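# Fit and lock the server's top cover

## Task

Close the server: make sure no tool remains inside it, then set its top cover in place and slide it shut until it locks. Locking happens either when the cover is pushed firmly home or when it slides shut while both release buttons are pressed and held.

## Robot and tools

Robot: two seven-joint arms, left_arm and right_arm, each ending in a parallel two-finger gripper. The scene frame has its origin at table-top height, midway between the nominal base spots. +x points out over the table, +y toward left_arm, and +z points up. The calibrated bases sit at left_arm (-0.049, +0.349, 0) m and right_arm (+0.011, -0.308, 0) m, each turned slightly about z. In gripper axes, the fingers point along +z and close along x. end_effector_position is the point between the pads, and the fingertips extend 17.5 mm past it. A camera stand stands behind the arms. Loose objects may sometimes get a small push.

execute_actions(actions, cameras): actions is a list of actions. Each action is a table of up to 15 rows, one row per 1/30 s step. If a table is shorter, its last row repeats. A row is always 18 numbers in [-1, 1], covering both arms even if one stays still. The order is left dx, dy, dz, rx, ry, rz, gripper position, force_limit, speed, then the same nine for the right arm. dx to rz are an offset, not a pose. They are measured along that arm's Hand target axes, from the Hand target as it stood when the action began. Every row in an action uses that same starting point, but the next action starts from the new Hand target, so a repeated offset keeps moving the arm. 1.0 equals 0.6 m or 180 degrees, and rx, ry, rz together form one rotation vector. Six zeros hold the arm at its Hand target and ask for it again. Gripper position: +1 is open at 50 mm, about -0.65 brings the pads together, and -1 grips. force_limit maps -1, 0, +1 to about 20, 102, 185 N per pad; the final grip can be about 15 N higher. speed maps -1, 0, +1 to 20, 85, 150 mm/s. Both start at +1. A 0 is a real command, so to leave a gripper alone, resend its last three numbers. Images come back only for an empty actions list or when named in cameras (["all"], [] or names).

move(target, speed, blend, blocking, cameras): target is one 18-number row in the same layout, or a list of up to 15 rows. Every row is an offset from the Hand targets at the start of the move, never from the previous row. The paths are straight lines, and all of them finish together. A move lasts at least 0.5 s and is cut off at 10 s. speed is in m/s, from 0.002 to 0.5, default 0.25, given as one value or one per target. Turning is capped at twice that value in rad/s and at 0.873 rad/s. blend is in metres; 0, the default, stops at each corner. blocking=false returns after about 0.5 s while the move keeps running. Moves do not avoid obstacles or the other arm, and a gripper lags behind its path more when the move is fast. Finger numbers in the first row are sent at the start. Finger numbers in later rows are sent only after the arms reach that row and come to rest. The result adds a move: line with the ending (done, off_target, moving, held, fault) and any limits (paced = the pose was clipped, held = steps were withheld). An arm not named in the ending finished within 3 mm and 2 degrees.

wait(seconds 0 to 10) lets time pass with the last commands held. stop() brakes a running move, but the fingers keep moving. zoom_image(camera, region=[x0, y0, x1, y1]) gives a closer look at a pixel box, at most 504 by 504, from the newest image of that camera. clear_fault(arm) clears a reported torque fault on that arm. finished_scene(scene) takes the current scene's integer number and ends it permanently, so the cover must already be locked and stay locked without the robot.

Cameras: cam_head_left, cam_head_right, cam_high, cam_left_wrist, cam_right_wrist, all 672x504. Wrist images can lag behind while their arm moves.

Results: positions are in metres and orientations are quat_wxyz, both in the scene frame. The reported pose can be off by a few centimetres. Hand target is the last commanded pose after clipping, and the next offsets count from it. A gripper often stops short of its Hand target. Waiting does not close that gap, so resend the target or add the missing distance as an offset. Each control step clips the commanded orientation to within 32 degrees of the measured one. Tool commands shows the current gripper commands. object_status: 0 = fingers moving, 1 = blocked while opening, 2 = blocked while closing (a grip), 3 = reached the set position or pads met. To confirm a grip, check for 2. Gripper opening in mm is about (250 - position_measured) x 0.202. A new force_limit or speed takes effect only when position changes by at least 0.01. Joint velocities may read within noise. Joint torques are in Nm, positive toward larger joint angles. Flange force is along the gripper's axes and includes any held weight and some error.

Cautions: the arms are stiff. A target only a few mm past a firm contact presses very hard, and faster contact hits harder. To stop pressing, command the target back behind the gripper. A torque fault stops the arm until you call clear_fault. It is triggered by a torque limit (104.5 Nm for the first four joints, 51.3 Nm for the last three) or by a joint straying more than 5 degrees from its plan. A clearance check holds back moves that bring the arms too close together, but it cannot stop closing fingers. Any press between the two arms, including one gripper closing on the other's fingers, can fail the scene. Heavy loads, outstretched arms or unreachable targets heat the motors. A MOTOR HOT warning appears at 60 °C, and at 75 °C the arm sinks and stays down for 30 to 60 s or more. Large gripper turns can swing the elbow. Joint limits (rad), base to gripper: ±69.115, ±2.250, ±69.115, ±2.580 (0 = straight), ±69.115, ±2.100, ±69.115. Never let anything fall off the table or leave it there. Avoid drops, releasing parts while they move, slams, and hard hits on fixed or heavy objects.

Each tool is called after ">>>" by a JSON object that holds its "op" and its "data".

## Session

>>> {"op": "execute_actions", "data": {"actions": []}}

Scene clock: 0.00 s.
left_arm: end_effector_position=(+0.5756, +0.1810, +0.2590) position_measured=3 object_status=3 end_effector_quat_wxyz=(+0.220, +0.111, +0.749, +0.615) | right_arm: end_effector_position=(+0.8260, -0.0475, +0.3386) position_measured=3 object_status=3 end_effector_quat_wxyz=(+0.180, +0.031, +0.781, +0.597)
Joint positions: left_arm=[0.985 1.268 -0.897 0.923 -0.578 1.378 3.616] | right_arm=[0.193 1.283 -0.905 0.361 -0.441 1.141 3.225]
Joint velocities: within noise
Joint torques (N m): no reading
Flange force (N): no reading
Hand target: left_arm +0.5756, +0.1810, +0.2590; +0.220, +0.111, +0.749, +0.615 | right_arm +0.8260, -0.0475, +0.3386; +0.180, +0.031, +0.781, +0.597
Tool commands: left_gripper/position=+1.0 left_gripper/force_limit=+1.0 left_gripper/speed=+1.0 right_gripper/position=+1.0 right_gripper/force_limit=+1.0 right_gripper/speed=+1.0
camera_calibration:
cam_left_wrist: T_world_to_cam=[[-0.891026, 0.427391, -0.153002, 0.476649], [-0.0646058, 0.214223, 0.974646, -0.189872], [0.449332, 0.878319, -0.163267, -0.207806], [0, 0, 0, 1]] pos_world=[0.505814, 0.0194796, 0.224058]
cam_right_wrist: T_world_to_cam=[[-0.928251, 0.283205, -0.241133, 0.86138], [-0.164415, 0.269103, 0.948974, -0.123694], [0.333644, 0.920532, -0.203232, 0.00335723], [0, 0, 0, 1]] pos_world=[0.77812, -0.213751, 0.325772]

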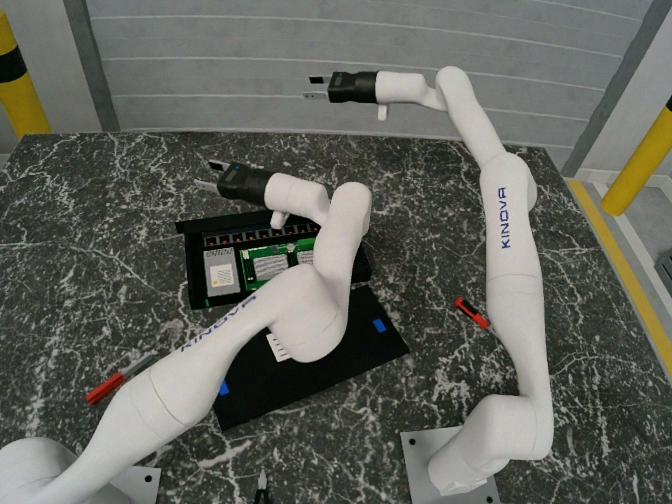

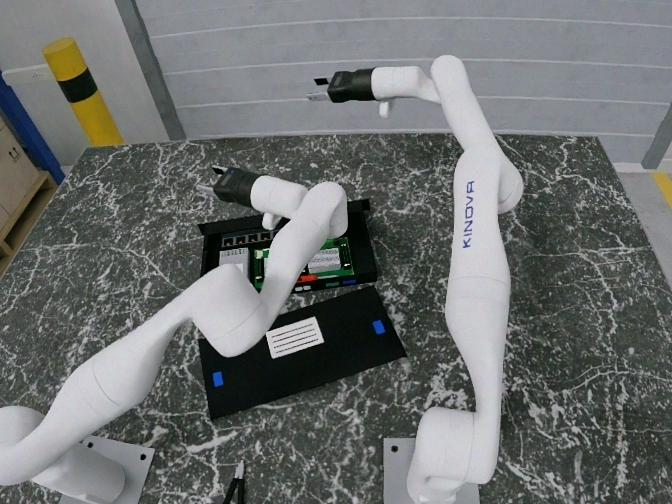

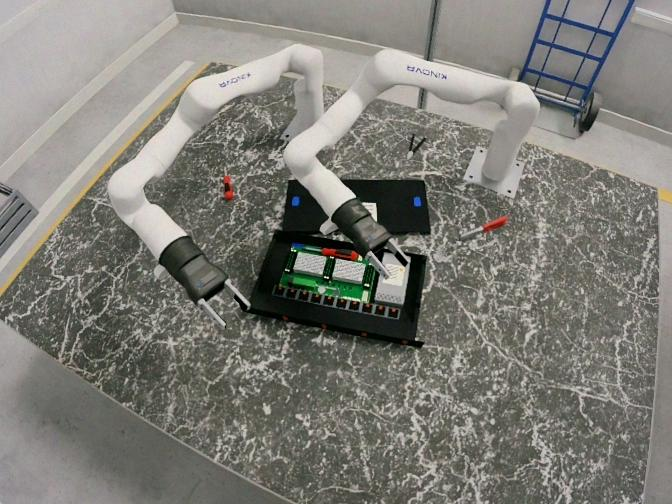

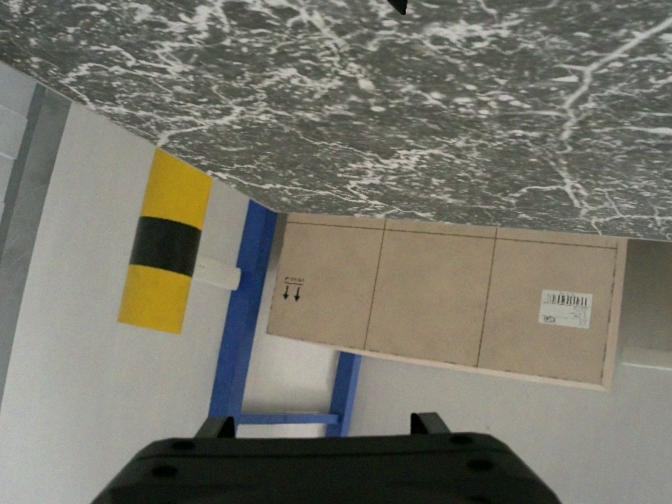

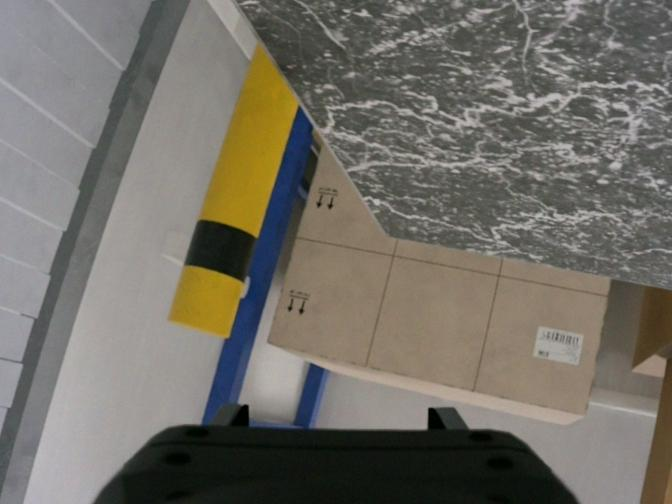

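>>> {"op": "move", "data": {"target": [[0.6238,0.019,-0.2523,0.3978,0.2314,-0.1731,1,1,1,0.3402,0.0133,-0.1782,0.4105,0.1238,-0.0214,1,1,1],[0.6238,0.019,-0.2523,0.3978,0.2314,-0.1731,1,1,1,0.4382,0.0018,-0.1845,0.2179,-0.5452,0.73,1,1,1]], "speed": [0.35,0.44], "cameras": ["all"]}}

Scene clock: 39.00 s.
left_arm: end_effector_position=(+0.1750, +0.2144, +0.2201) position_measured=3 object_status=3 end_effector_quat_wxyz=(+0.000, -0.183, +0.983, +0.000) | right_arm: end_effector_position=(+0.5452, -0.0798, +0.3003) position_measured=3 object_status=3 end_effector_quat_wxyz=(+0.000, +0.996, +0.087, +0.000)
Joint positions: left_arm=[1.269 -0.014 -0.854 2.094 -0.012 1.057 3.988] | right_arm=[-0.464 0.689 0.134 0.82 -0.086 1.638 -0.226]
Joint torques (N m): left_arm=[1.85 -5.8 1.19 -8.07 0.19 0.11 0.31] | right_arm=[0.83 -21.61 0.73 -8.77 0.15 -0.15 -0.06]
Flange force (N): left_arm=[-8.5 0.1 2.2] | right_arm=[0.4 -1.6 -3.1]
Hand target: left_arm +0.1750, +0.2144, +0.2201; +0.000, -0.183, +0.983, +0.000 | right_arm +0.5452, -0.0798, +0.3003; +0.000, +0.996, +0.087, +0.000
Off the commanded pose: left_arm 0.000 m, 0 deg | right_arm 0.000 m, 0 deg.
move: done
camera_calibration:
cam_left_wrist: T_world_to_cam=[[-0.945946, -0.323782, 0.0187272, 0.232284], [-0.324052, 0.945939, -0.0137659, -0.0788954], [-0.0132577, -0.0190904, -0.99973, 0.393991], [0, 0, 0, 1]] pos_world=[0.199385, 0.157361, 0.388448]
cam_right_wrist: T_world_to_cam=[[0.985716, 0.167209, -0.0200992, -0.518464], [0.167511, -0.985766, 0.0143542, -0.125181], [-0.017413, -0.017516, -0.999695, 0.474794], [0, 0, 0, 1]] pos_world=[0.540295, -0.0283905, 0.466025]

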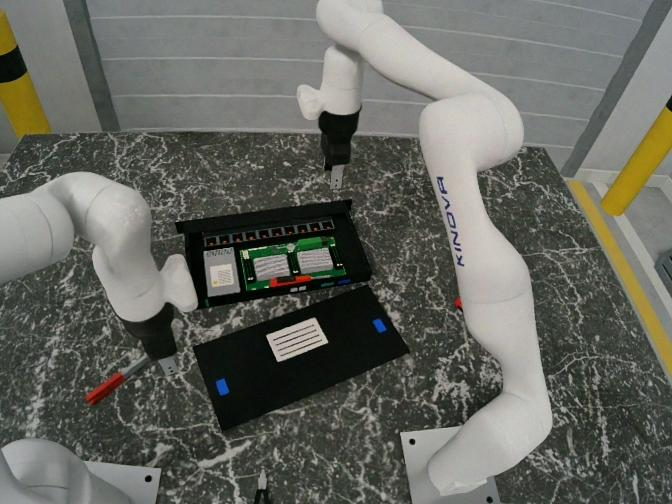

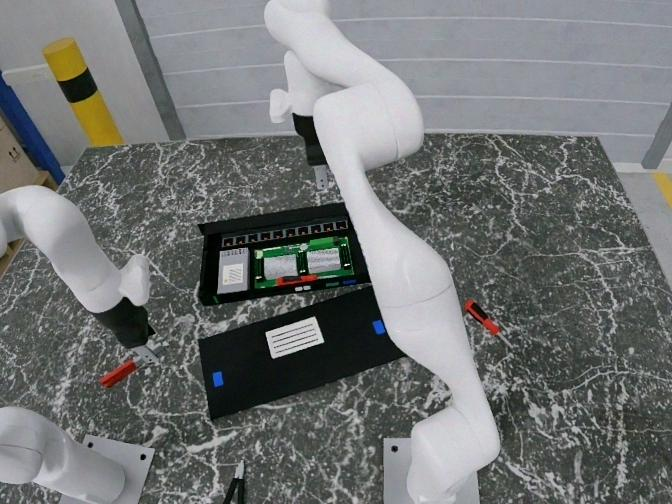

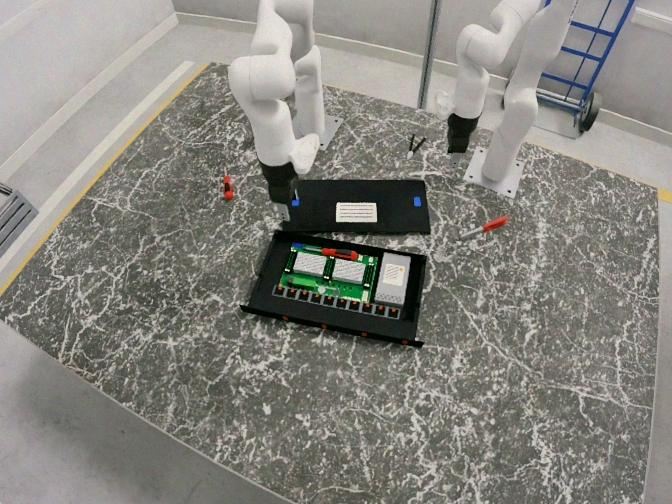

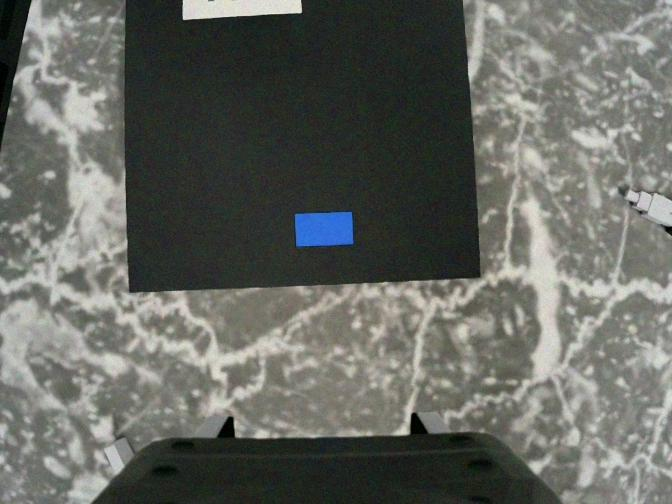

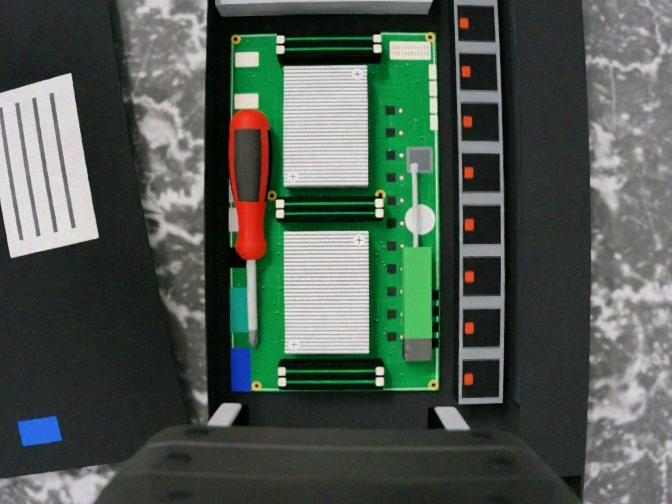

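>>> {"op": "move", "data": {"target": [-0.0178,-0.0288,0.2667,0,0,-0.0058,1,1,1,-0.0975,-0.0332,0.3588,0,0,0,-0.188,-0.5,0], "speed": 0.25, "cameras": ["cam_left_wrist","cam_right_wrist"]}}

Scene clock: 56.13 s.
left_arm: end_effector_position=(+0.1911, +0.2021, +0.0601) position_measured=3 object_status=3 end_effector_quat_wxyz=(+0.000, -0.192, +0.981, +0.000) | right_arm: end_effector_position=(+0.4839, -0.0703, +0.0852) position_measured=180 object_status=3 end_effector_quat_wxyz=(+0.000, +0.996, +0.087, -0.001)
Joint positions: left_arm=[0.941 0.439 -0.686 2.332 0.562 0.531 3.392] | right_arm=[-0.537 0.717 0.101 1.494 -0.084 0.936 -0.271]
Joint torques (N m): left_arm=[1.9 -11.27 -0.72 -3.79 0.21 0.16 0.27] | right_arm=[0.75 -20.2 0.75 -6.94 0.14 -0.16 -0.07]
Flange force (N): left_arm=[-6.6 4.2 2.4] | right_arm=[0.4 -1.6 -3.2]
Hand target: left_arm +0.1911, +0.2021, +0.0601; +0.000, -0.192, +0.981, +0.000 | right_arm +0.4839, -0.0703, +0.0851; +0.000, +0.996, +0.087, -0.001
Off the commanded pose: left_arm 0.000 m, 0 deg | right_arm 0.000 m, 0 deg.
move: done
camera_calibration:
cam_left_wrist: T_world_to_cam=[[-0.939909, -0.340912, 0.018684, 0.248903], [-0.341182, 0.939896, -0.0138133, -0.0597512], [-0.0128519, -0.0193579, -0.99973, 0.233988], [0, 0, 0, 1]] pos_world=[0.216567, 0.145543, 0.228449]
cam_right_wrist: T_world_to_cam=[[0.985717, 0.167211, -0.0200825, -0.463958], [0.16751, -0.985767, 0.0142556, -0.102434], [-0.017413, -0.017416, -0.999697, 0.25876], [0, 0, 0, 1]] pos_world=[0.478995, -0.0188905, 0.250825]
Images, in order (width x height): cam_left_wrist 672x504, cam_right_wrist 672x504.

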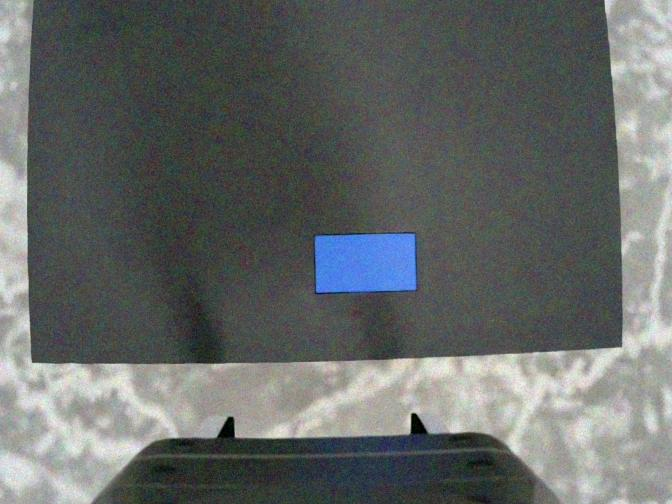

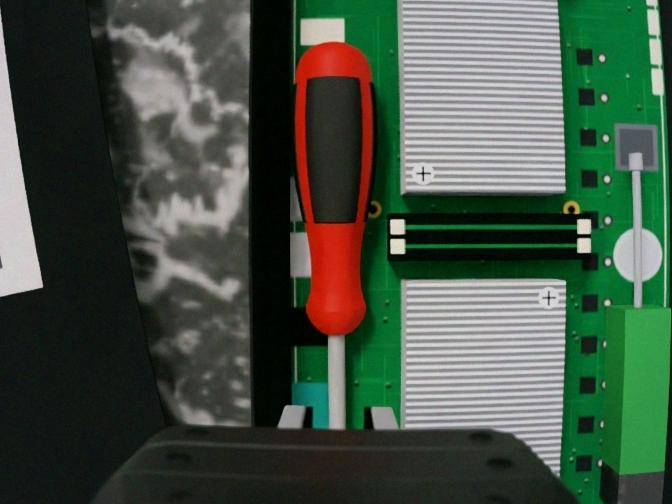

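>>> {"op": "move", "data": {"target": [[0,0,0.04,0,0,-0.0017,1,1,1,0,0,0.045,0,0,0,-0.188,-0.5,0],[0,0,0.0618,0,0,-0.0017,1,1,1,0,0,0.0868,0,0,0,-0.188,-0.5,0],[0,0,0.0618,0,0,-0.0017,1,1,1,0,0,0.0868,0,0,0,-1,-0.5,-0.5]], "speed": [0.15,0.06,0.1], "blend": [0.005,0,0], "cameras": ["cam_left_wrist","cam_right_wrist"]}}

Scene clock: 61.80 s.
left_arm: end_effector_position=(+0.1911, +0.2021, +0.0230) position_measured=3 object_status=3 end_effector_quat_wxyz=(+0.000, -0.195, +0.981, +0.000) | right_arm: end_effector_position=(+0.4838, -0.0702, +0.0330) position_measured=227 object_status=2 end_effector_quat_wxyz=(+0.000, +0.996, +0.087, -0.001)
Joint positions: left_arm=[0.815 0.534 -0.538 2.371 0.738 0.398 3.233] | right_arm=[-0.531 0.797 0.092 1.535 -0.091 0.815 -0.265]
Joint torques (N m): left_arm=[1.85 -12.31 -0.42 -2.46 0.12 0.13 0.31] | right_arm=[0.76 -20.7 0.75 -6.32 0.16 -0.2 -0.11]
Flange force (N): left_arm=[-5.9 5.1 2.3] | right_arm=[0.3 -1.7 -3.1]
Hand target: left_arm +0.1911, +0.2021, +0.0230; +0.000, -0.195, +0.981, +0.000 | right_arm +0.4838, -0.0702, +0.0330; +0.000, +0.996, +0.087, -0.001
Off the commanded pose: left_arm 0.000 m, 0 deg | right_arm 0.000 m, 0 deg.
move: done
camera_calibration:
cam_left_wrist: T_world_to_cam=[[-0.938071, -0.345936, 0.0187498, 0.250263], [-0.346207, 0.938057, -0.0137806, -0.0589188], [-0.0128211, -0.0194185, -0.999729, 0.196906], [0, 0, 0, 1]] pos_world=[0.216891, 0.145668, 0.191348]
cam_right_wrist: T_world_to_cam=[[0.9857, 0.167306, -0.0201002, -0.465008], [0.167607, -0.985749, 0.0143536, -0.101658], [-0.0174123, -0.0175173, -0.999695, 0.206676], [0, 0, 0, 1]] pos_world=[0.478996, -0.01879, 0.198725]
Images, in order (width x height): cam_left_wrist 672x504, cam_right_wrist 672x504.

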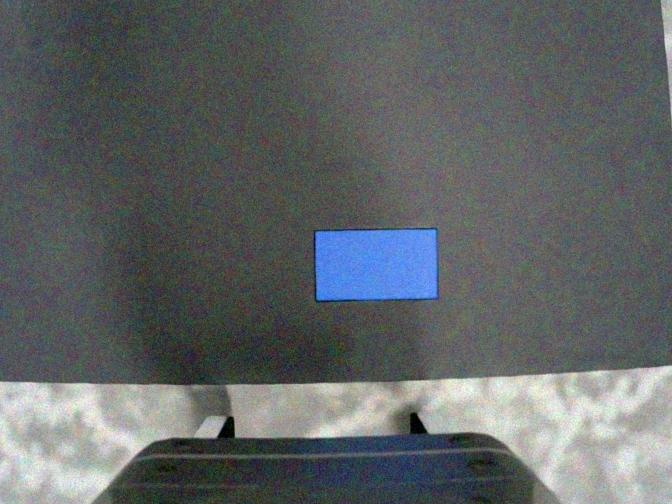

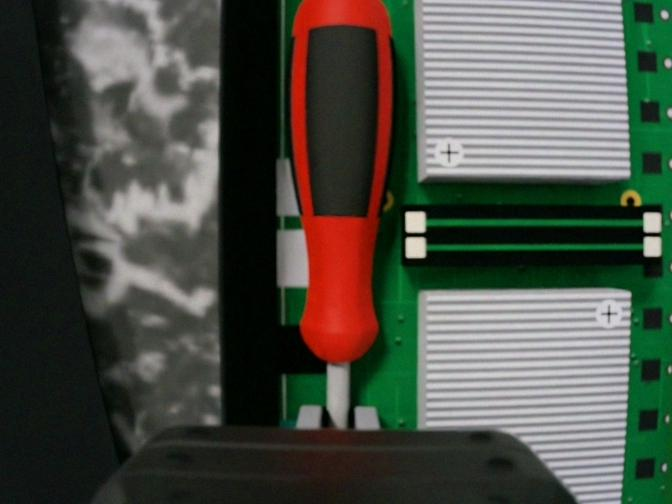

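>>> {"op": "move", "data": {"target": [[0,0,0,0,0,0,1,1,1,0,0,-0.2117,0,0,0,-1,-0.5,-0.5],[0,0,0,0,0,0,1,1,1,0.048,0.6512,-0.2117,0,0,0,-1,-0.5,-0.5],[0,0,0,0,0,0,1,1,1,0.048,0.6512,0.005,0,0,0,-1,-0.5,-0.5],[0,0,0,0,0,0,1,1,1,0.048,0.6512,0.0147,0,0,0,-1,-0.5,-0.5]], "speed": [0.2,0.4,0.2,0.03], "blend": [0.02,0.03,0,0]}}

>>> {"op": "move", "data": {"target": [[0,0,0,0,0,0,1,1,1,0,0,0,0,0,0,-0.188,-0.5,-0.5],[0,0,0,0,0,0,1,1,1,0,0,-0.226,0,0,0,-0.188,-0.5,-0.5],[0,0,0,0,0,0,1,1,1,0.1319,-0.7484,-0.226,0,0,0,-0.188,-0.5,-0.5],[0,0,0,0,0,0,1,1,1,0.1319,-0.7484,-0.1093,0,0,0,-0.188,-0.5,-0.5]], "speed": [0.1,0.2,0.4,0.2], "blend": [0,0.02,0.03,0], "cameras": ["cam_right_wrist","cam_head_left"]}}

Scene clock: 81.00 s.
left_arm: end_effector_position=(+0.1911, +0.2021, +0.0230) position_measured=3 object_status=3 end_effector_quat_wxyz=(+0.000, -0.195, +0.981, +0.000) | right_arm: end_effector_position=(+0.5801, -0.4500, +0.0240) position_measured=227 object_status=2 end_effector_quat_wxyz=(+0.000, +0.996, +0.087, +0.000)
Joint positions: left_arm=[0.815 0.534 -0.538 2.371 0.738 0.398 3.233] | right_arm=[0.165 0.919 0.141 1.296 -0.139 0.937 0.473]
Joint torques (N m): left_arm=[1.87 -12.35 -0.49 -2.4 0.16 0.1 0.27] | right_arm=[0.35 -18.18 0.59 -5.45 0.04 -0.68 -0.15]
Flange force (N): left_arm=[-6.1 4.9 2.4] | right_arm=[-0.1 -0.6 -11.9]
Hand target: left_arm +0.1911, +0.2021, +0.0230; +0.000, -0.195, +0.981, +0.000 | right_arm +0.5800, -0.4500, +0.0239; +0.000, +0.996, +0.087, -0.001
Off the commanded pose: left_arm 0.000 m, 0 deg | right_arm 0.000 m, 0 deg.
move: done

Scene clock: 84.10 s.
left_arm: end_effector_position=(+0.1911, +0.2021, +0.0230) position_measured=3 object_status=3 end_effector_quat_wxyz=(+0.000, -0.195, +0.981, +0.000) | right_arm: end_effector_position=(+0.5801, +0.0059, +0.0897) position_measured=180 object_status=3 end_effector_quat_wxyz=(+0.000, +0.996, +0.087, -0.001)
Joint positions: left_arm=[0.815 0.534 -0.538 2.371 0.738 0.398 3.233] | right_arm=[-0.556 0.988 0.13 0.902 -0.115 1.258 -0.309]
Joint torques (N m): left_arm=[1.79 -12.32 -0.48 -2.41 0.15 0.15 0.26] | right_arm=[0.81 -25.38 1.06 -8.41 0.12 -0.16 -0.08]
Flange force (N): left_arm=[-5.7 4.7 2.1] | right_arm=[0.4 -1.5 -2.6]
Hand target: left_arm +0.1911, +0.2021, +0.0230; +0.000, -0.195, +0.981, +0.000 | right_arm +0.5801, +0.0059, +0.0897; +0.000, +0.996, +0.087, +0.000
Off the commanded pose: left_arm 0.000 m, 0 deg | right_arm 0.000 m, 0 deg.
move: done
camera_calibration:
cam_right_wrist: T_world_to_cam=[[0.9857, 0.167306, -0.0201002, -0.571425], [0.167607, -0.985749, 0.0143536, -0.04358], [-0.0174123, -0.0175173, -0.999695, 0.266367], [0, 0, 0, 1]] pos_world=[0.575196, 0.05731, 0.255425]
Images, in order (width x height): cam_head_left 672x504, cam_right_wrist 672x504.

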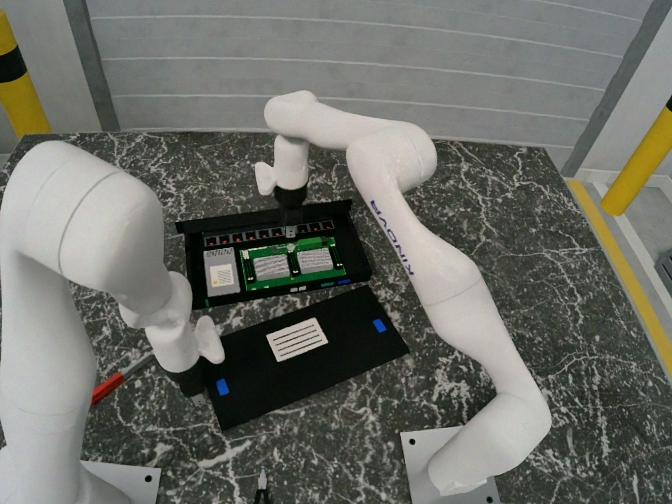

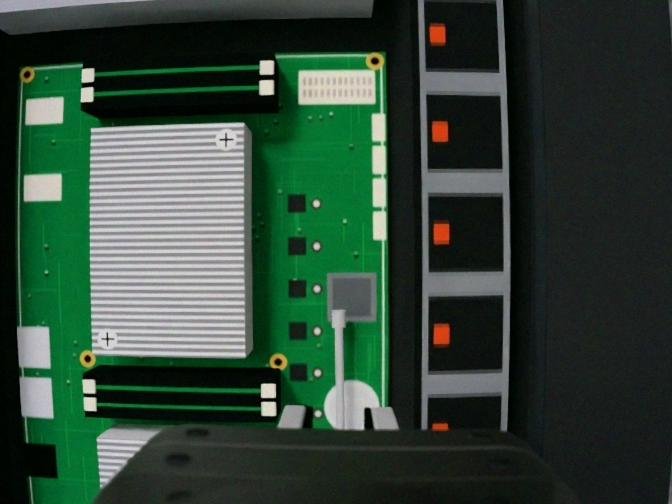

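>>> {"op": "move", "data": {"target": [[0,0,0,0,0,0,1,1,1,0.0017,-0.0217,0.055,0,0,0,-0.188,-0.5,-0.5],[0,0,0,0,0,0,1,1,1,0.0017,-0.0217,0.0995,0,0,0,-0.188,-0.5,-0.5],[0,0,0,0,0,0,1,1,1,0.0017,-0.0217,0.0995,0,0,0,-1,-0.5,-0.5]], "speed": [0.15,0.04,0.1], "cameras": ["cam_right_wrist"]}}

Scene clock: 97.53 s.
left_arm: end_effector_position=(+0.1911, +0.2021, +0.0230) position_measured=3 object_status=3 end_effector_quat_wxyz=(+0.000, -0.195, +0.981, +0.000) | right_arm: end_effector_position=(+0.5787, +0.0189, +0.0300) position_measured=243 object_status=2 end_effector_quat_wxyz=(+0.000, +0.996, +0.087, -0.001)
Joint positions: left_arm=[0.815 0.534 -0.538 2.371 0.738 0.398 3.233] | right_arm=[-0.572 1.067 0.123 0.93 -0.119 1.151 -0.324]
Joint torques (N m): left_arm=[1.9 -12.29 -0.46 -2.38 0.19 0.16 0.3] | right_arm=[0.79 -25.59 1.01 -7.85 0.16 -0.11 -0.05]
Flange force (N): left_arm=[-6.1 5.1 2.3] | right_arm=[0.9 -1.7 -2.9]
Hand target: left_arm +0.1911, +0.2021, +0.0230; +0.000, -0.195, +0.981, +0.000 | right_arm +0.5787, +0.0190, +0.0301; +0.000, +0.996, +0.087, -0.001
Off the commanded pose: left_arm 0.000 m, 0 deg | right_arm 0.000 m, 0 deg.
move: done
camera_calibration:
cam_right_wrist: T_world_to_cam=[[0.985698, 0.167305, -0.0201987, -0.573498], [0.167608, -0.98575, 0.0143369, -0.0296874], [-0.0175123, -0.0175173, -0.999693, 0.206946], [0, 0, 0, 1]] pos_world=[0.573896, 0.07031, 0.195725]
Images, in order (width x height): cam_right_wrist 672x504.

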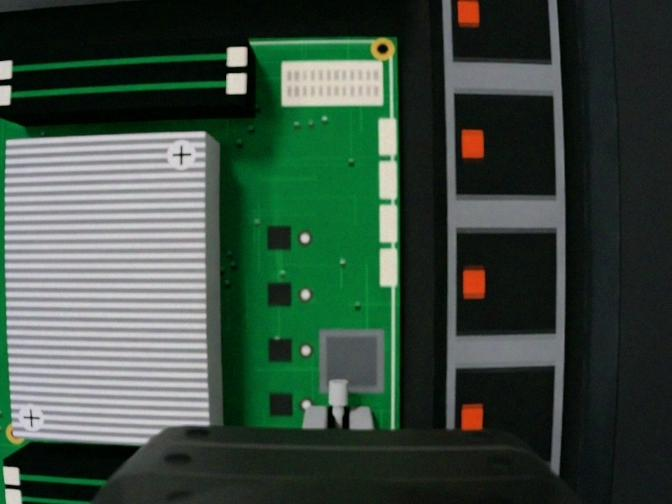

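>>> {"op": "move", "data": {"target": [[0,0,0,0,0,0,1,1,1,0,0,-0.2167,0,0,0,-1,-0.5,-0.5],[0,0,0,0,0,0,1,1,1,0.0538,0.6676,-0.2167,0,0,0,-1,-0.5,-0.5],[0,0,0,0,0,0,1,1,1,0.0538,0.6676,-0.015,0,0,0,-1,-0.5,-0.5],[0,0,0,0,0,0,1,1,1,0.0538,0.6676,0.005,0,0,0,-1,-0.5,-0.5]], "speed": [0.15,0.4,0.2,0.03], "blend": [0.02,0.03,0,0], "cameras": ["cam_right_wrist","cam_high","cam_head_left"]}}

>>> {"op": "zoom_image", "data": {"camera": "cam_high", "region": [230, 220, 440, 360]}}

>>> {"op": "zoom_image", "data": {"camera": "cam_high", "region": [150, 160, 260, 310]}}

Scene clock: 111.37 s.
left_arm: end_effector_position=(+0.1911, +0.2021, +0.0230) position_measured=3 object_status=3 end_effector_quat_wxyz=(+0.000, -0.195, +0.981, +0.000) | right_arm: end_effector_position=(+0.6801, -0.3699, +0.0267) position_measured=243 object_status=2 end_effector_quat_wxyz=(+0.000, +0.996, +0.087, -0.001)
Joint positions: left_arm=[0.815 0.534 -0.538 2.371 0.738 0.398 3.233] | right_arm=[0.046 1.119 0.131 0.822 -0.127 1.207 0.288]
Joint torques (N m): left_arm=[1.89 -12.36 -0.44 -2.46 0.15 0.12 0.32] | right_arm=[0.74 -26.63 1.08 -8.17 0.18 -0.15 -0.08]
Flange force (N): left_arm=[-6.1 5.2 2.6] | right_arm=[2.0 -0.7 -2.4]
Hand target: left_arm +0.1911, +0.2021, +0.0230; +0.000, -0.195, +0.981, +0.000 | right_arm +0.6801, -0.3699, +0.0268; +0.000, +0.996, +0.087, -0.001
Off the commanded pose: left_arm 0.000 m, 0 deg | right_arm 0.000 m, 0 deg.
move: done
camera_calibration:
cam_right_wrist: T_world_to_cam=[[0.9857, 0.167306, -0.0201002, -0.608387], [0.167607, -0.985749, 0.0143536, -0.429881], [-0.0174123, -0.0175173, -0.999695, 0.198544], [0, 0, 0, 1]] pos_world=[0.675196, -0.31849, 0.192425]
Images, in order (width x height): cam_head_left 672x504, cam_high 672x504, cam_right_wrist 672x504.

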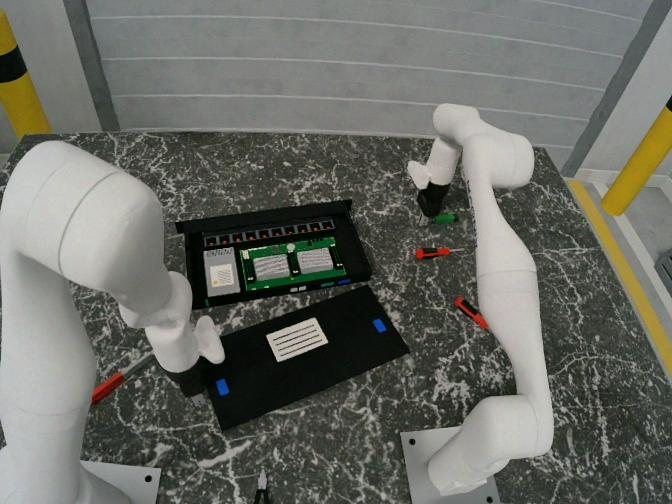

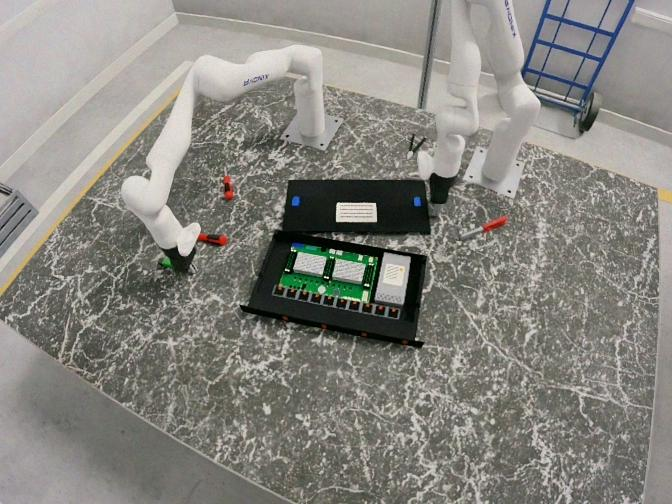

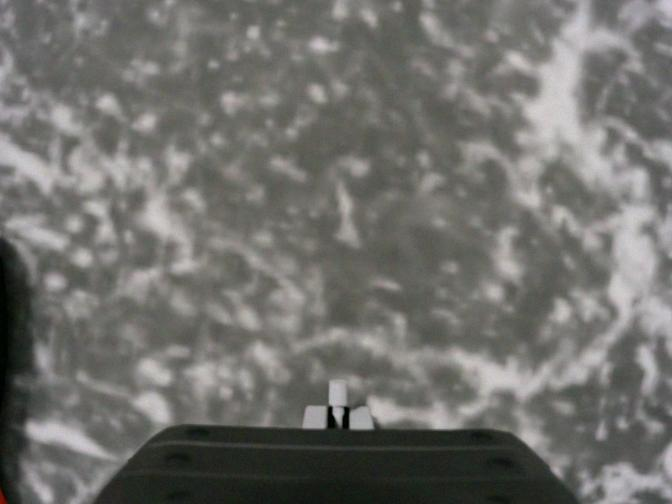

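Scaled by 2.400 from the camera's 672x504 image, which has a finer 960x720 frame.

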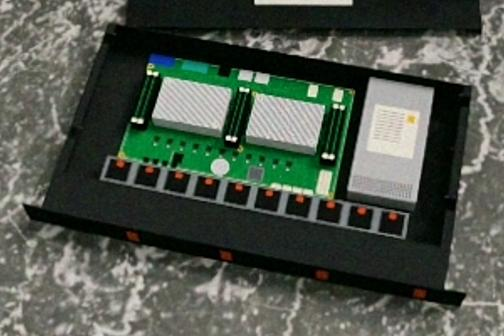

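Scaled by 3.360 from the camera's 672x504 image, which has a finer 960x720 frame.

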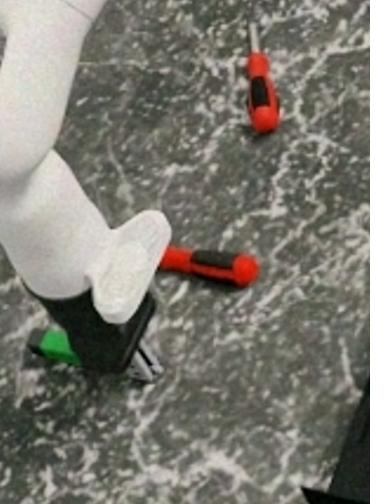

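>>> {"op": "move", "data": {"target": [0,0,0,0,0,0,1,1,1,0,0,0.0075,0,0,0,-1,-0.5,-0.5], "speed": 0.02}}

Scene clock: 115.00 s.
left_arm: end_effector_position=(+0.1911, +0.2021, +0.0230) position_measured=3 object_status=3 end_effector_quat_wxyz=(+0.000, -0.195, +0.981, +0.000) | right_arm: end_effector_position=(+0.6801, -0.3699, +0.0223) position_measured=243 object_status=2 end_effector_quat_wxyz=(+0.000, +0.996, +0.087, -0.001)
Joint positions: left_arm=[0.815 0.534 -0.538 2.371 0.738 0.398 3.233] | right_arm=[0.046 1.125 0.131 0.826 -0.127 1.199 0.288]
Joint torques (N m): left_arm=[1.88 -12.38 -0.42 -2.41 0.15 0.13 0.29] | right_arm=[0.99 -26.45 1.16 -8.08 0.23 -0.15 -0.08]
Flange force (N): left_arm=[-6.1 4.9 2.4] | right_arm=[1.8 -1.1 -2.7]
Hand target: left_arm +0.1911, +0.2021, +0.0230; +0.000, -0.195, +0.981, +0.000 | right_arm +0.6801, -0.3699, +0.0223; +0.000, +0.996, +0.087, -0.001
Off the commanded pose: left_arm 0.000 m, 0 deg | right_arm 0.000 m, 0 deg.
move: done

>>> {"op": "move", "data": {"target": [[0,0,0,0,0,0,1,1,1,0,0,0.0025,0,0,0,-1,-0.5,-0.5],[0,0,0,0,0,0,1,1,1,0,0,0.0025,0,0,0,-0.3,-0.5,-0.5],[0,0,0,0,0,0,1,1,1,0,0,-0.2133,0,0,0,-0.3,-0.5,-0.5],[0,0,0,0,0,0,1,1,1,-0.4504,-0.2011,-0.2133,0,0,-0.0672,-0.3,-0.5,-0.5],[0,0,0,0,0,0,1,1,1,-0.4504,-0.2011,-0.2133,0,0,-0.0672,1,1,1]], "speed": [0.02,0.1,0.2,0.4,0.1], "blend": [0,0,0.02,0,0], "cameras": ["all"]}}

Scene clock: 125.97 s.
left_arm: end_effector_position=(+0.1911, +0.2021, +0.0230) position_measured=3 object_status=3 end_effector_quat_wxyz=(+0.000, -0.195, +0.981, +0.000) | right_arm: end_effector_position=(+0.3931, -0.2981, +0.1506) position_measured=3 object_status=3 end_effector_quat_wxyz=(+0.000, +0.981, +0.192, +0.000)
Joint positions: left_arm=[0.815 0.534 -0.538 2.371 0.738 0.398 3.233] | right_arm=[-0.121 0.338 0.086 1.926 -0.038 0.88 0.334]
Joint torques (N m): left_arm=[1.89 -12.32 -0.39 -2.36 0.15 0.15 0.32] | right_arm=[0.84 -13.02 0.17 -6.54 0.12 -0.14 -0.08]
Flange force (N): left_arm=[-6.2 5.0 2.3] | right_arm=[0.7 -1.6 -4.1]
Hand target: left_arm +0.1911, +0.2021, +0.0230; +0.000, -0.195, +0.981, +0.000 | right_arm +0.3931, -0.2981, +0.1506; +0.000, +0.981, +0.192, +0.000
Off the commanded pose: left_arm 0.000 m, 0 deg | right_arm 0.000 m, 0 deg.
move: done
camera_calibration:
cam_left_wrist: T_world_to_cam=[[-0.938071, -0.345936, 0.0187498, 0.250263], [-0.346207, 0.938057, -0.0137806, -0.0589188], [-0.0128211, -0.0194185, -0.999729, 0.196906], [0, 0, 0, 1]] pos_world=[0.216891, 0.145668, 0.191348]
cam_right_wrist: T_world_to_cam=[[0.928755, 0.370157, -0.0199245, -0.252297], [0.370455, -0.928743, 0.0141377, -0.375474], [-0.0132716, -0.0205116, -0.999702, 0.316138], [0, 0, 0, 1]] pos_world=[0.377614, -0.248845, 0.316325]

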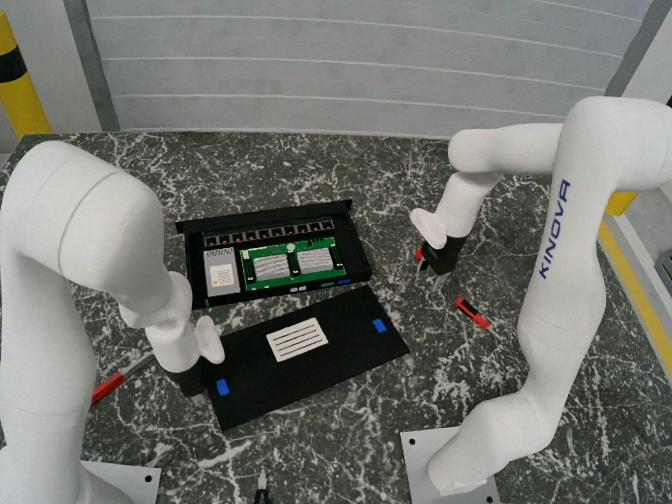

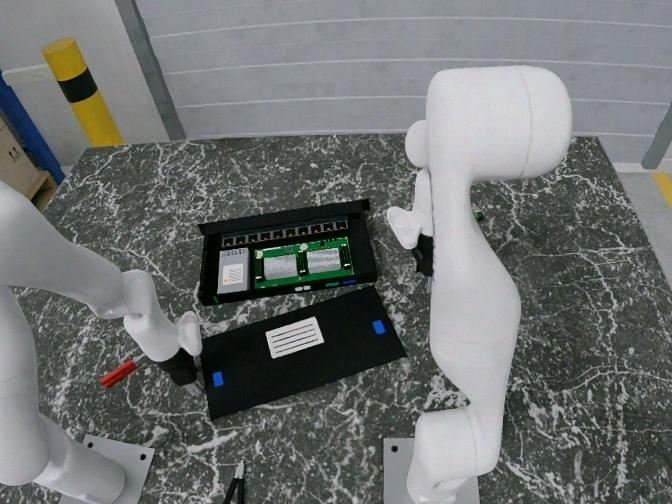

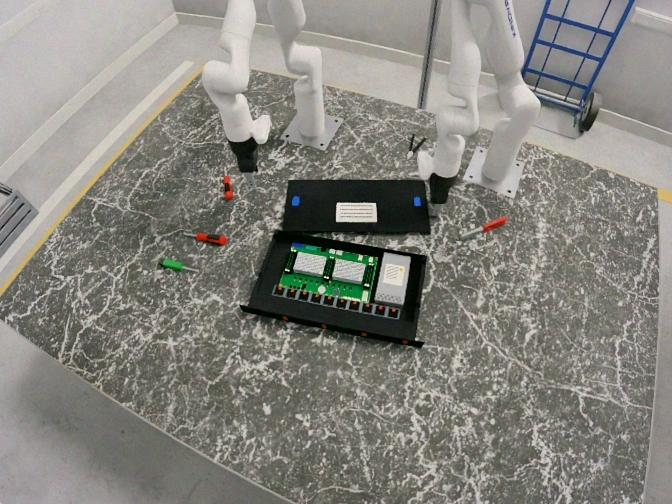

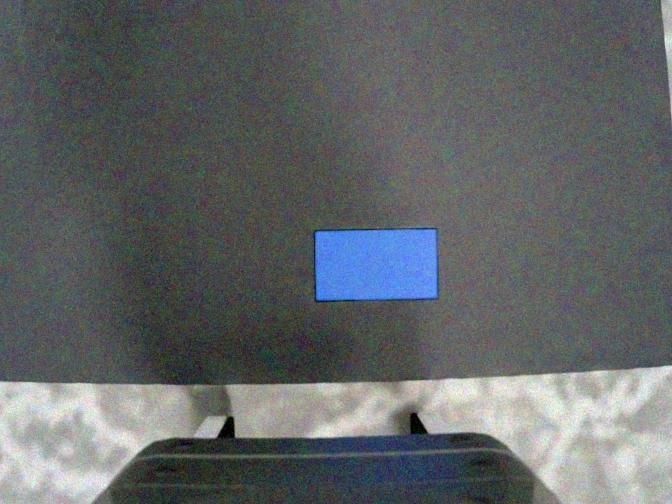

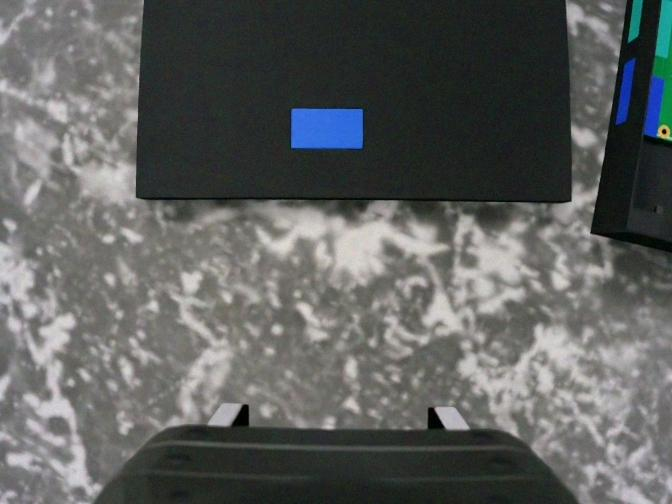

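>>> {"op": "move", "data": {"target": [[0,0,0,0,0,0,1,1,1,0.0092,-0.0958,0.18,0,0,-0.0022,1,1,1],[0.004,-0.0125,0,0,0,0,1,1,1,0.0092,-0.0958,0.2127,0,0,-0.0022,1,1,1]], "speed": [0.2,0.05], "cameras": ["cam_left_wrist","cam_right_wrist"]}}

Scene clock: 135.30 s.
left_arm: end_effector_position=(+0.1917, +0.1942, +0.0230) position_measured=3 object_status=3 end_effector_quat_wxyz=(+0.000, -0.195, +0.981, +0.000) | right_arm: end_effector_position=(+0.3765, -0.2427, +0.0230) position_measured=3 object_status=3 end_effector_quat_wxyz=(+0.000, +0.981, +0.195, +0.000)
Joint positions: left_arm=[0.843 0.54 -0.545 2.356 0.733 0.41 3.263] | right_arm=[-0.239 0.584 0.042 2.102 -0.054 0.458 0.202]
Joint torques (N m): left_arm=[1.83 -12.51 -0.55 -2.56 0.15 0.14 0.29] | right_arm=[0.8 -14.52 0.21 -3.44 0.17 -0.15 -0.06]
Flange force (N): left_arm=[-5.9 4.8 2.4] | right_arm=[1.7 -2.1 -4.5]
Hand target: left_arm +0.1917, +0.1942, +0.0230; +0.000, -0.195, +0.981, +0.000 | right_arm +0.3765, -0.2427, +0.0230; +0.000, +0.981, +0.195, +0.000
Off the commanded pose: left_arm 0.000 m, 0 deg | right_arm 0.000 m, 0 deg.
move: done
camera_calibration:
cam_left_wrist: T_world_to_cam=[[-0.938071, -0.345936, 0.0187498, 0.248128], [-0.346207, 0.938057, -0.0137806, -0.0513943], [-0.0128211, -0.0194185, -0.999729, 0.196762], [0, 0, 0, 1]] pos_world=[0.217491, 0.137868, 0.191348]
cam_right_wrist: T_world_to_cam=[[0.926197, 0.376515, -0.019897, -0.257364], [0.376813, -0.926182, 0.0141351, -0.317871], [-0.0131061, -0.0205893, -0.999702, 0.189409], [0, 0, 0, 1]] pos_world=[0.36063, -0.193605, 0.188725]
Images, in order (width x height): cam_left_wrist 672x504, cam_right_wrist 672x504.

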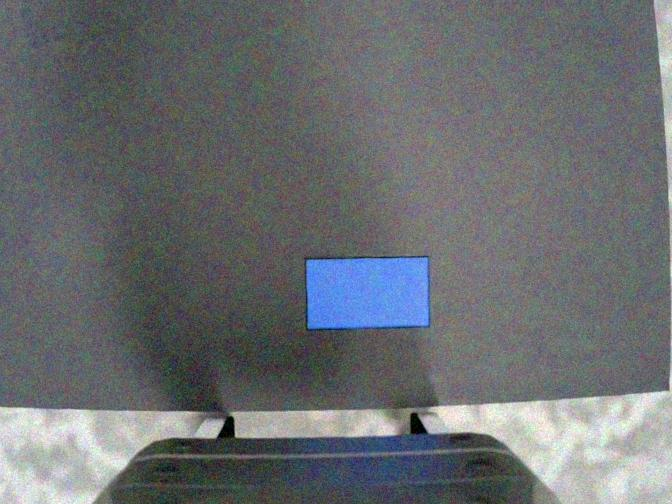

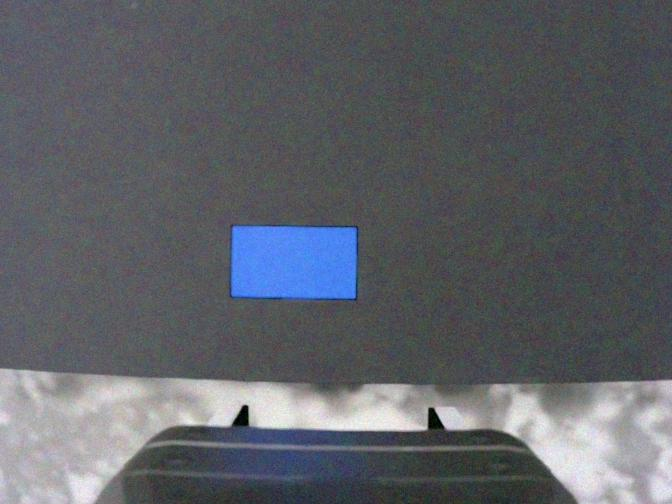

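>>> {"op": "move", "data": {"target": [[0,-0.0042,0,0,0,0,1,1,1,0,-0.0125,0,0,0,0,1,1,1],[0,-0.0067,0,0,0,0,1,1,1,0,-0.0142,0,0,0,0,1,1,1]], "speed": [0.03,0.01]}}

Scene clock: 139.83 s.
left_arm: end_effector_position=(+0.1933, +0.1905, +0.0230) position_measured=3 object_status=3 end_effector_quat_wxyz=(+0.000, -0.195, +0.981, +0.000) | right_arm: end_effector_position=(+0.3732, -0.2348, +0.0230) position_measured=3 object_status=3 end_effector_quat_wxyz=(+0.000, +0.981, +0.195, +0.000)
Joint positions: left_arm=[0.854 0.544 -0.549 2.345 0.73 0.418 3.277] | right_arm=[-0.263 0.582 0.044 2.107 -0.057 0.454 0.182]
Joint torques (N m): left_arm=[2.75 -13.28 0.59 -4.45 0.6 0.03 0.11] | right_arm=[-0.08 -14.52 -0.96 -3.33 -0.1 -0.04 -0.01]
Flange force (N): left_arm=[-6.1 8.8 0.1] | right_arm=[1.6 0.1 -4.3]
Hand target: left_arm +0.1933, +0.1905, +0.0230; +0.000, -0.195, +0.981, +0.000 | right_arm +0.3732, -0.2348, +0.0230; +0.000, +0.981, +0.195, +0.000
Off the commanded pose: left_arm 0.000 m, 0 deg | right_arm 0.000 m, 0 deg.
move: done

>>> {"op": "move", "data": {"target": [0,-0.0025,0,0,0,0,1,1,1,0,-0.0025,0,0,0,0,1,1,1], "speed": 0.01}}

Scene clock: 143.80 s.
left_arm: end_effector_position=(+0.1938, +0.1892, +0.0230) position_measured=3 object_status=3 end_effector_quat_wxyz=(+0.000, -0.195, +0.981, +0.000) | right_arm: end_effector_position=(+0.3727, -0.2335, +0.0230) position_measured=3 object_status=3 end_effector_quat_wxyz=(+0.000, +0.981, +0.195, +0.000)
Joint positions: left_arm=[0.858 0.546 -0.551 2.342 0.728 0.421 3.282] | right_arm=[-0.267 0.582 0.045 2.108 -0.057 0.454 0.178]
Joint torques (N m): left_arm=[8.17 -17.49 7.68 -16.59 4.26 -0.68 -0.09] | right_arm=[-9.38 -14.63 -13.25 -2.21 -4.77 1.06 -0.63]
Flange force (N): left_arm=[-7.7 38.1 -11.7] | right_arm=[0.6 27.1 -3.6]
Hand target: left_arm +0.1939, +0.1891, +0.0230; +0.000, -0.195, +0.981, +0.000 | right_arm +0.3726, -0.2334, +0.0230; +0.000, +0.981, +0.195, +0.000
Off the commanded pose: left_arm 0.000 m, 0 deg | right_arm 0.000 m, 0 deg.
move: done

>>> {"op": "move", "data": {"target": [[0,-0.0013,0,0,0,0,1,1,1,0,-0.0013,0,0,0,0,1,1,1],[0,-0.0015,-0.0167,0,0,0,1,1,1,0,-0.0015,-0.0167,0,0,0,1,1,1],[0,-0.0015,-0.1283,0,0,0,1,1,1,0,-0.0015,-0.1283,0,0,0,1,1,1]], "speed": [0.01,0.02,0.05], "cameras": ["cam_head_left","cam_head_right","cam_high","cam_left_wrist","cam_right_wrist"]}}

Scene clock: 149.47 s.
left_arm: end_effector_position=(+0.1942, +0.1883, +0.1000) position_measured=3 object_status=3 end_effector_quat_wxyz=(+0.000, -0.195, +0.981, +0.000) | right_arm: end_effector_position=(+0.3724, -0.2326, +0.1000) position_measured=3 object_status=3 end_effector_quat_wxyz=(+0.000, +0.981, +0.195, +0.000)
Joint positions: left_arm=[1.089 0.361 -0.804 2.248 0.416 0.681 3.578] | right_arm=[-0.287 0.406 0.065 2.038 -0.041 0.7 0.162]
Joint torques (N m): left_arm=[10.92 -19.58 8.86 -24.29 8.21 -5.26 -0.53] | right_arm=[-14.46 -14.33 -18.09 -4.87 -10.47 1.17 -1.14]
Flange force (N): left_arm=[-10.4 48.3 4.6] | right_arm=[-3.0 42.6 -1.4]
Hand target: left_arm +0.1942, +0.1883, +0.1000; +0.000, -0.195, +0.981, +0.000 | right_arm +0.3724, -0.2326, +0.1000; +0.000, +0.981, +0.195, +0.000
Off the commanded pose: left_arm 0.000 m, 0 deg | right_arm 0.000 m, 0 deg.
move: done
camera_calibration:
cam_left_wrist: T_world_to_cam=[[-0.938071, -0.345936, 0.0187152, 0.246963], [-0.346205, 0.938059, -0.0136868, -0.0438651], [-0.0128212, -0.0193185, -0.999731, 0.273644], [0, 0, 0, 1]] pos_world=[0.219991, 0.131868, 0.268348]
cam_right_wrist: T_world_to_cam=[[0.926197, 0.376515, -0.019897, -0.255837], [0.376813, -0.926182, 0.0141351, -0.30806], [-0.0131061, -0.0205893, -0.999702, 0.26654], [0, 0, 0, 1]] pos_world=[0.35653, -0.183505, 0.265725]

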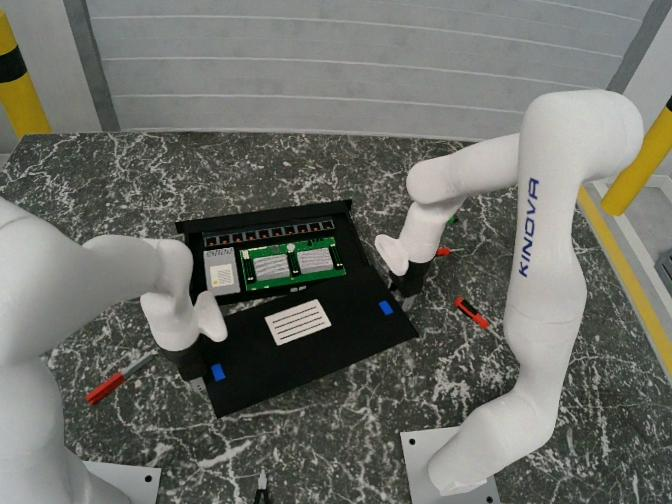

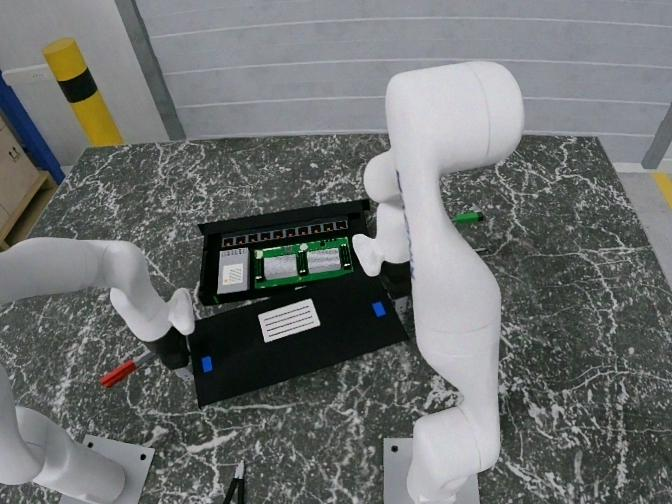

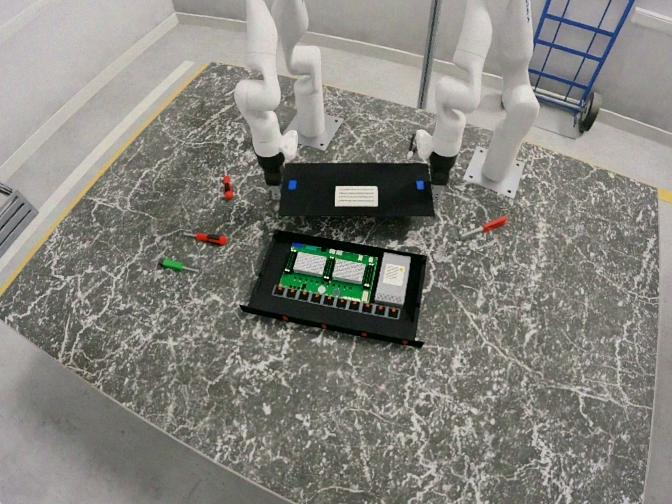

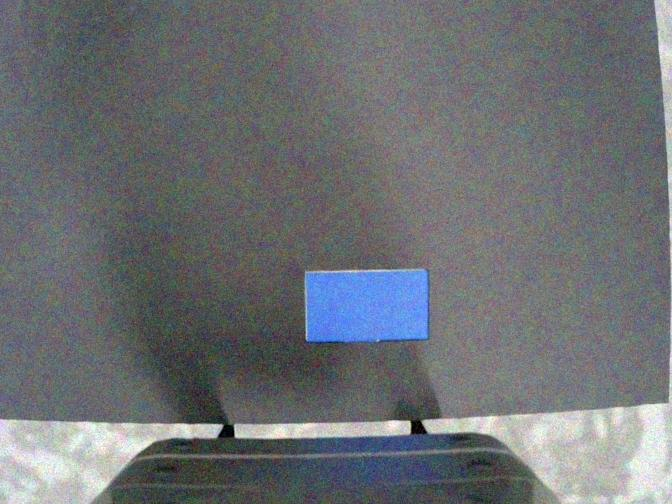

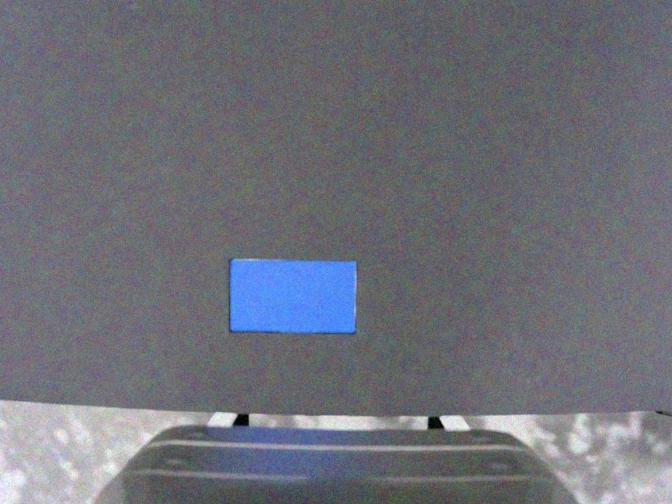

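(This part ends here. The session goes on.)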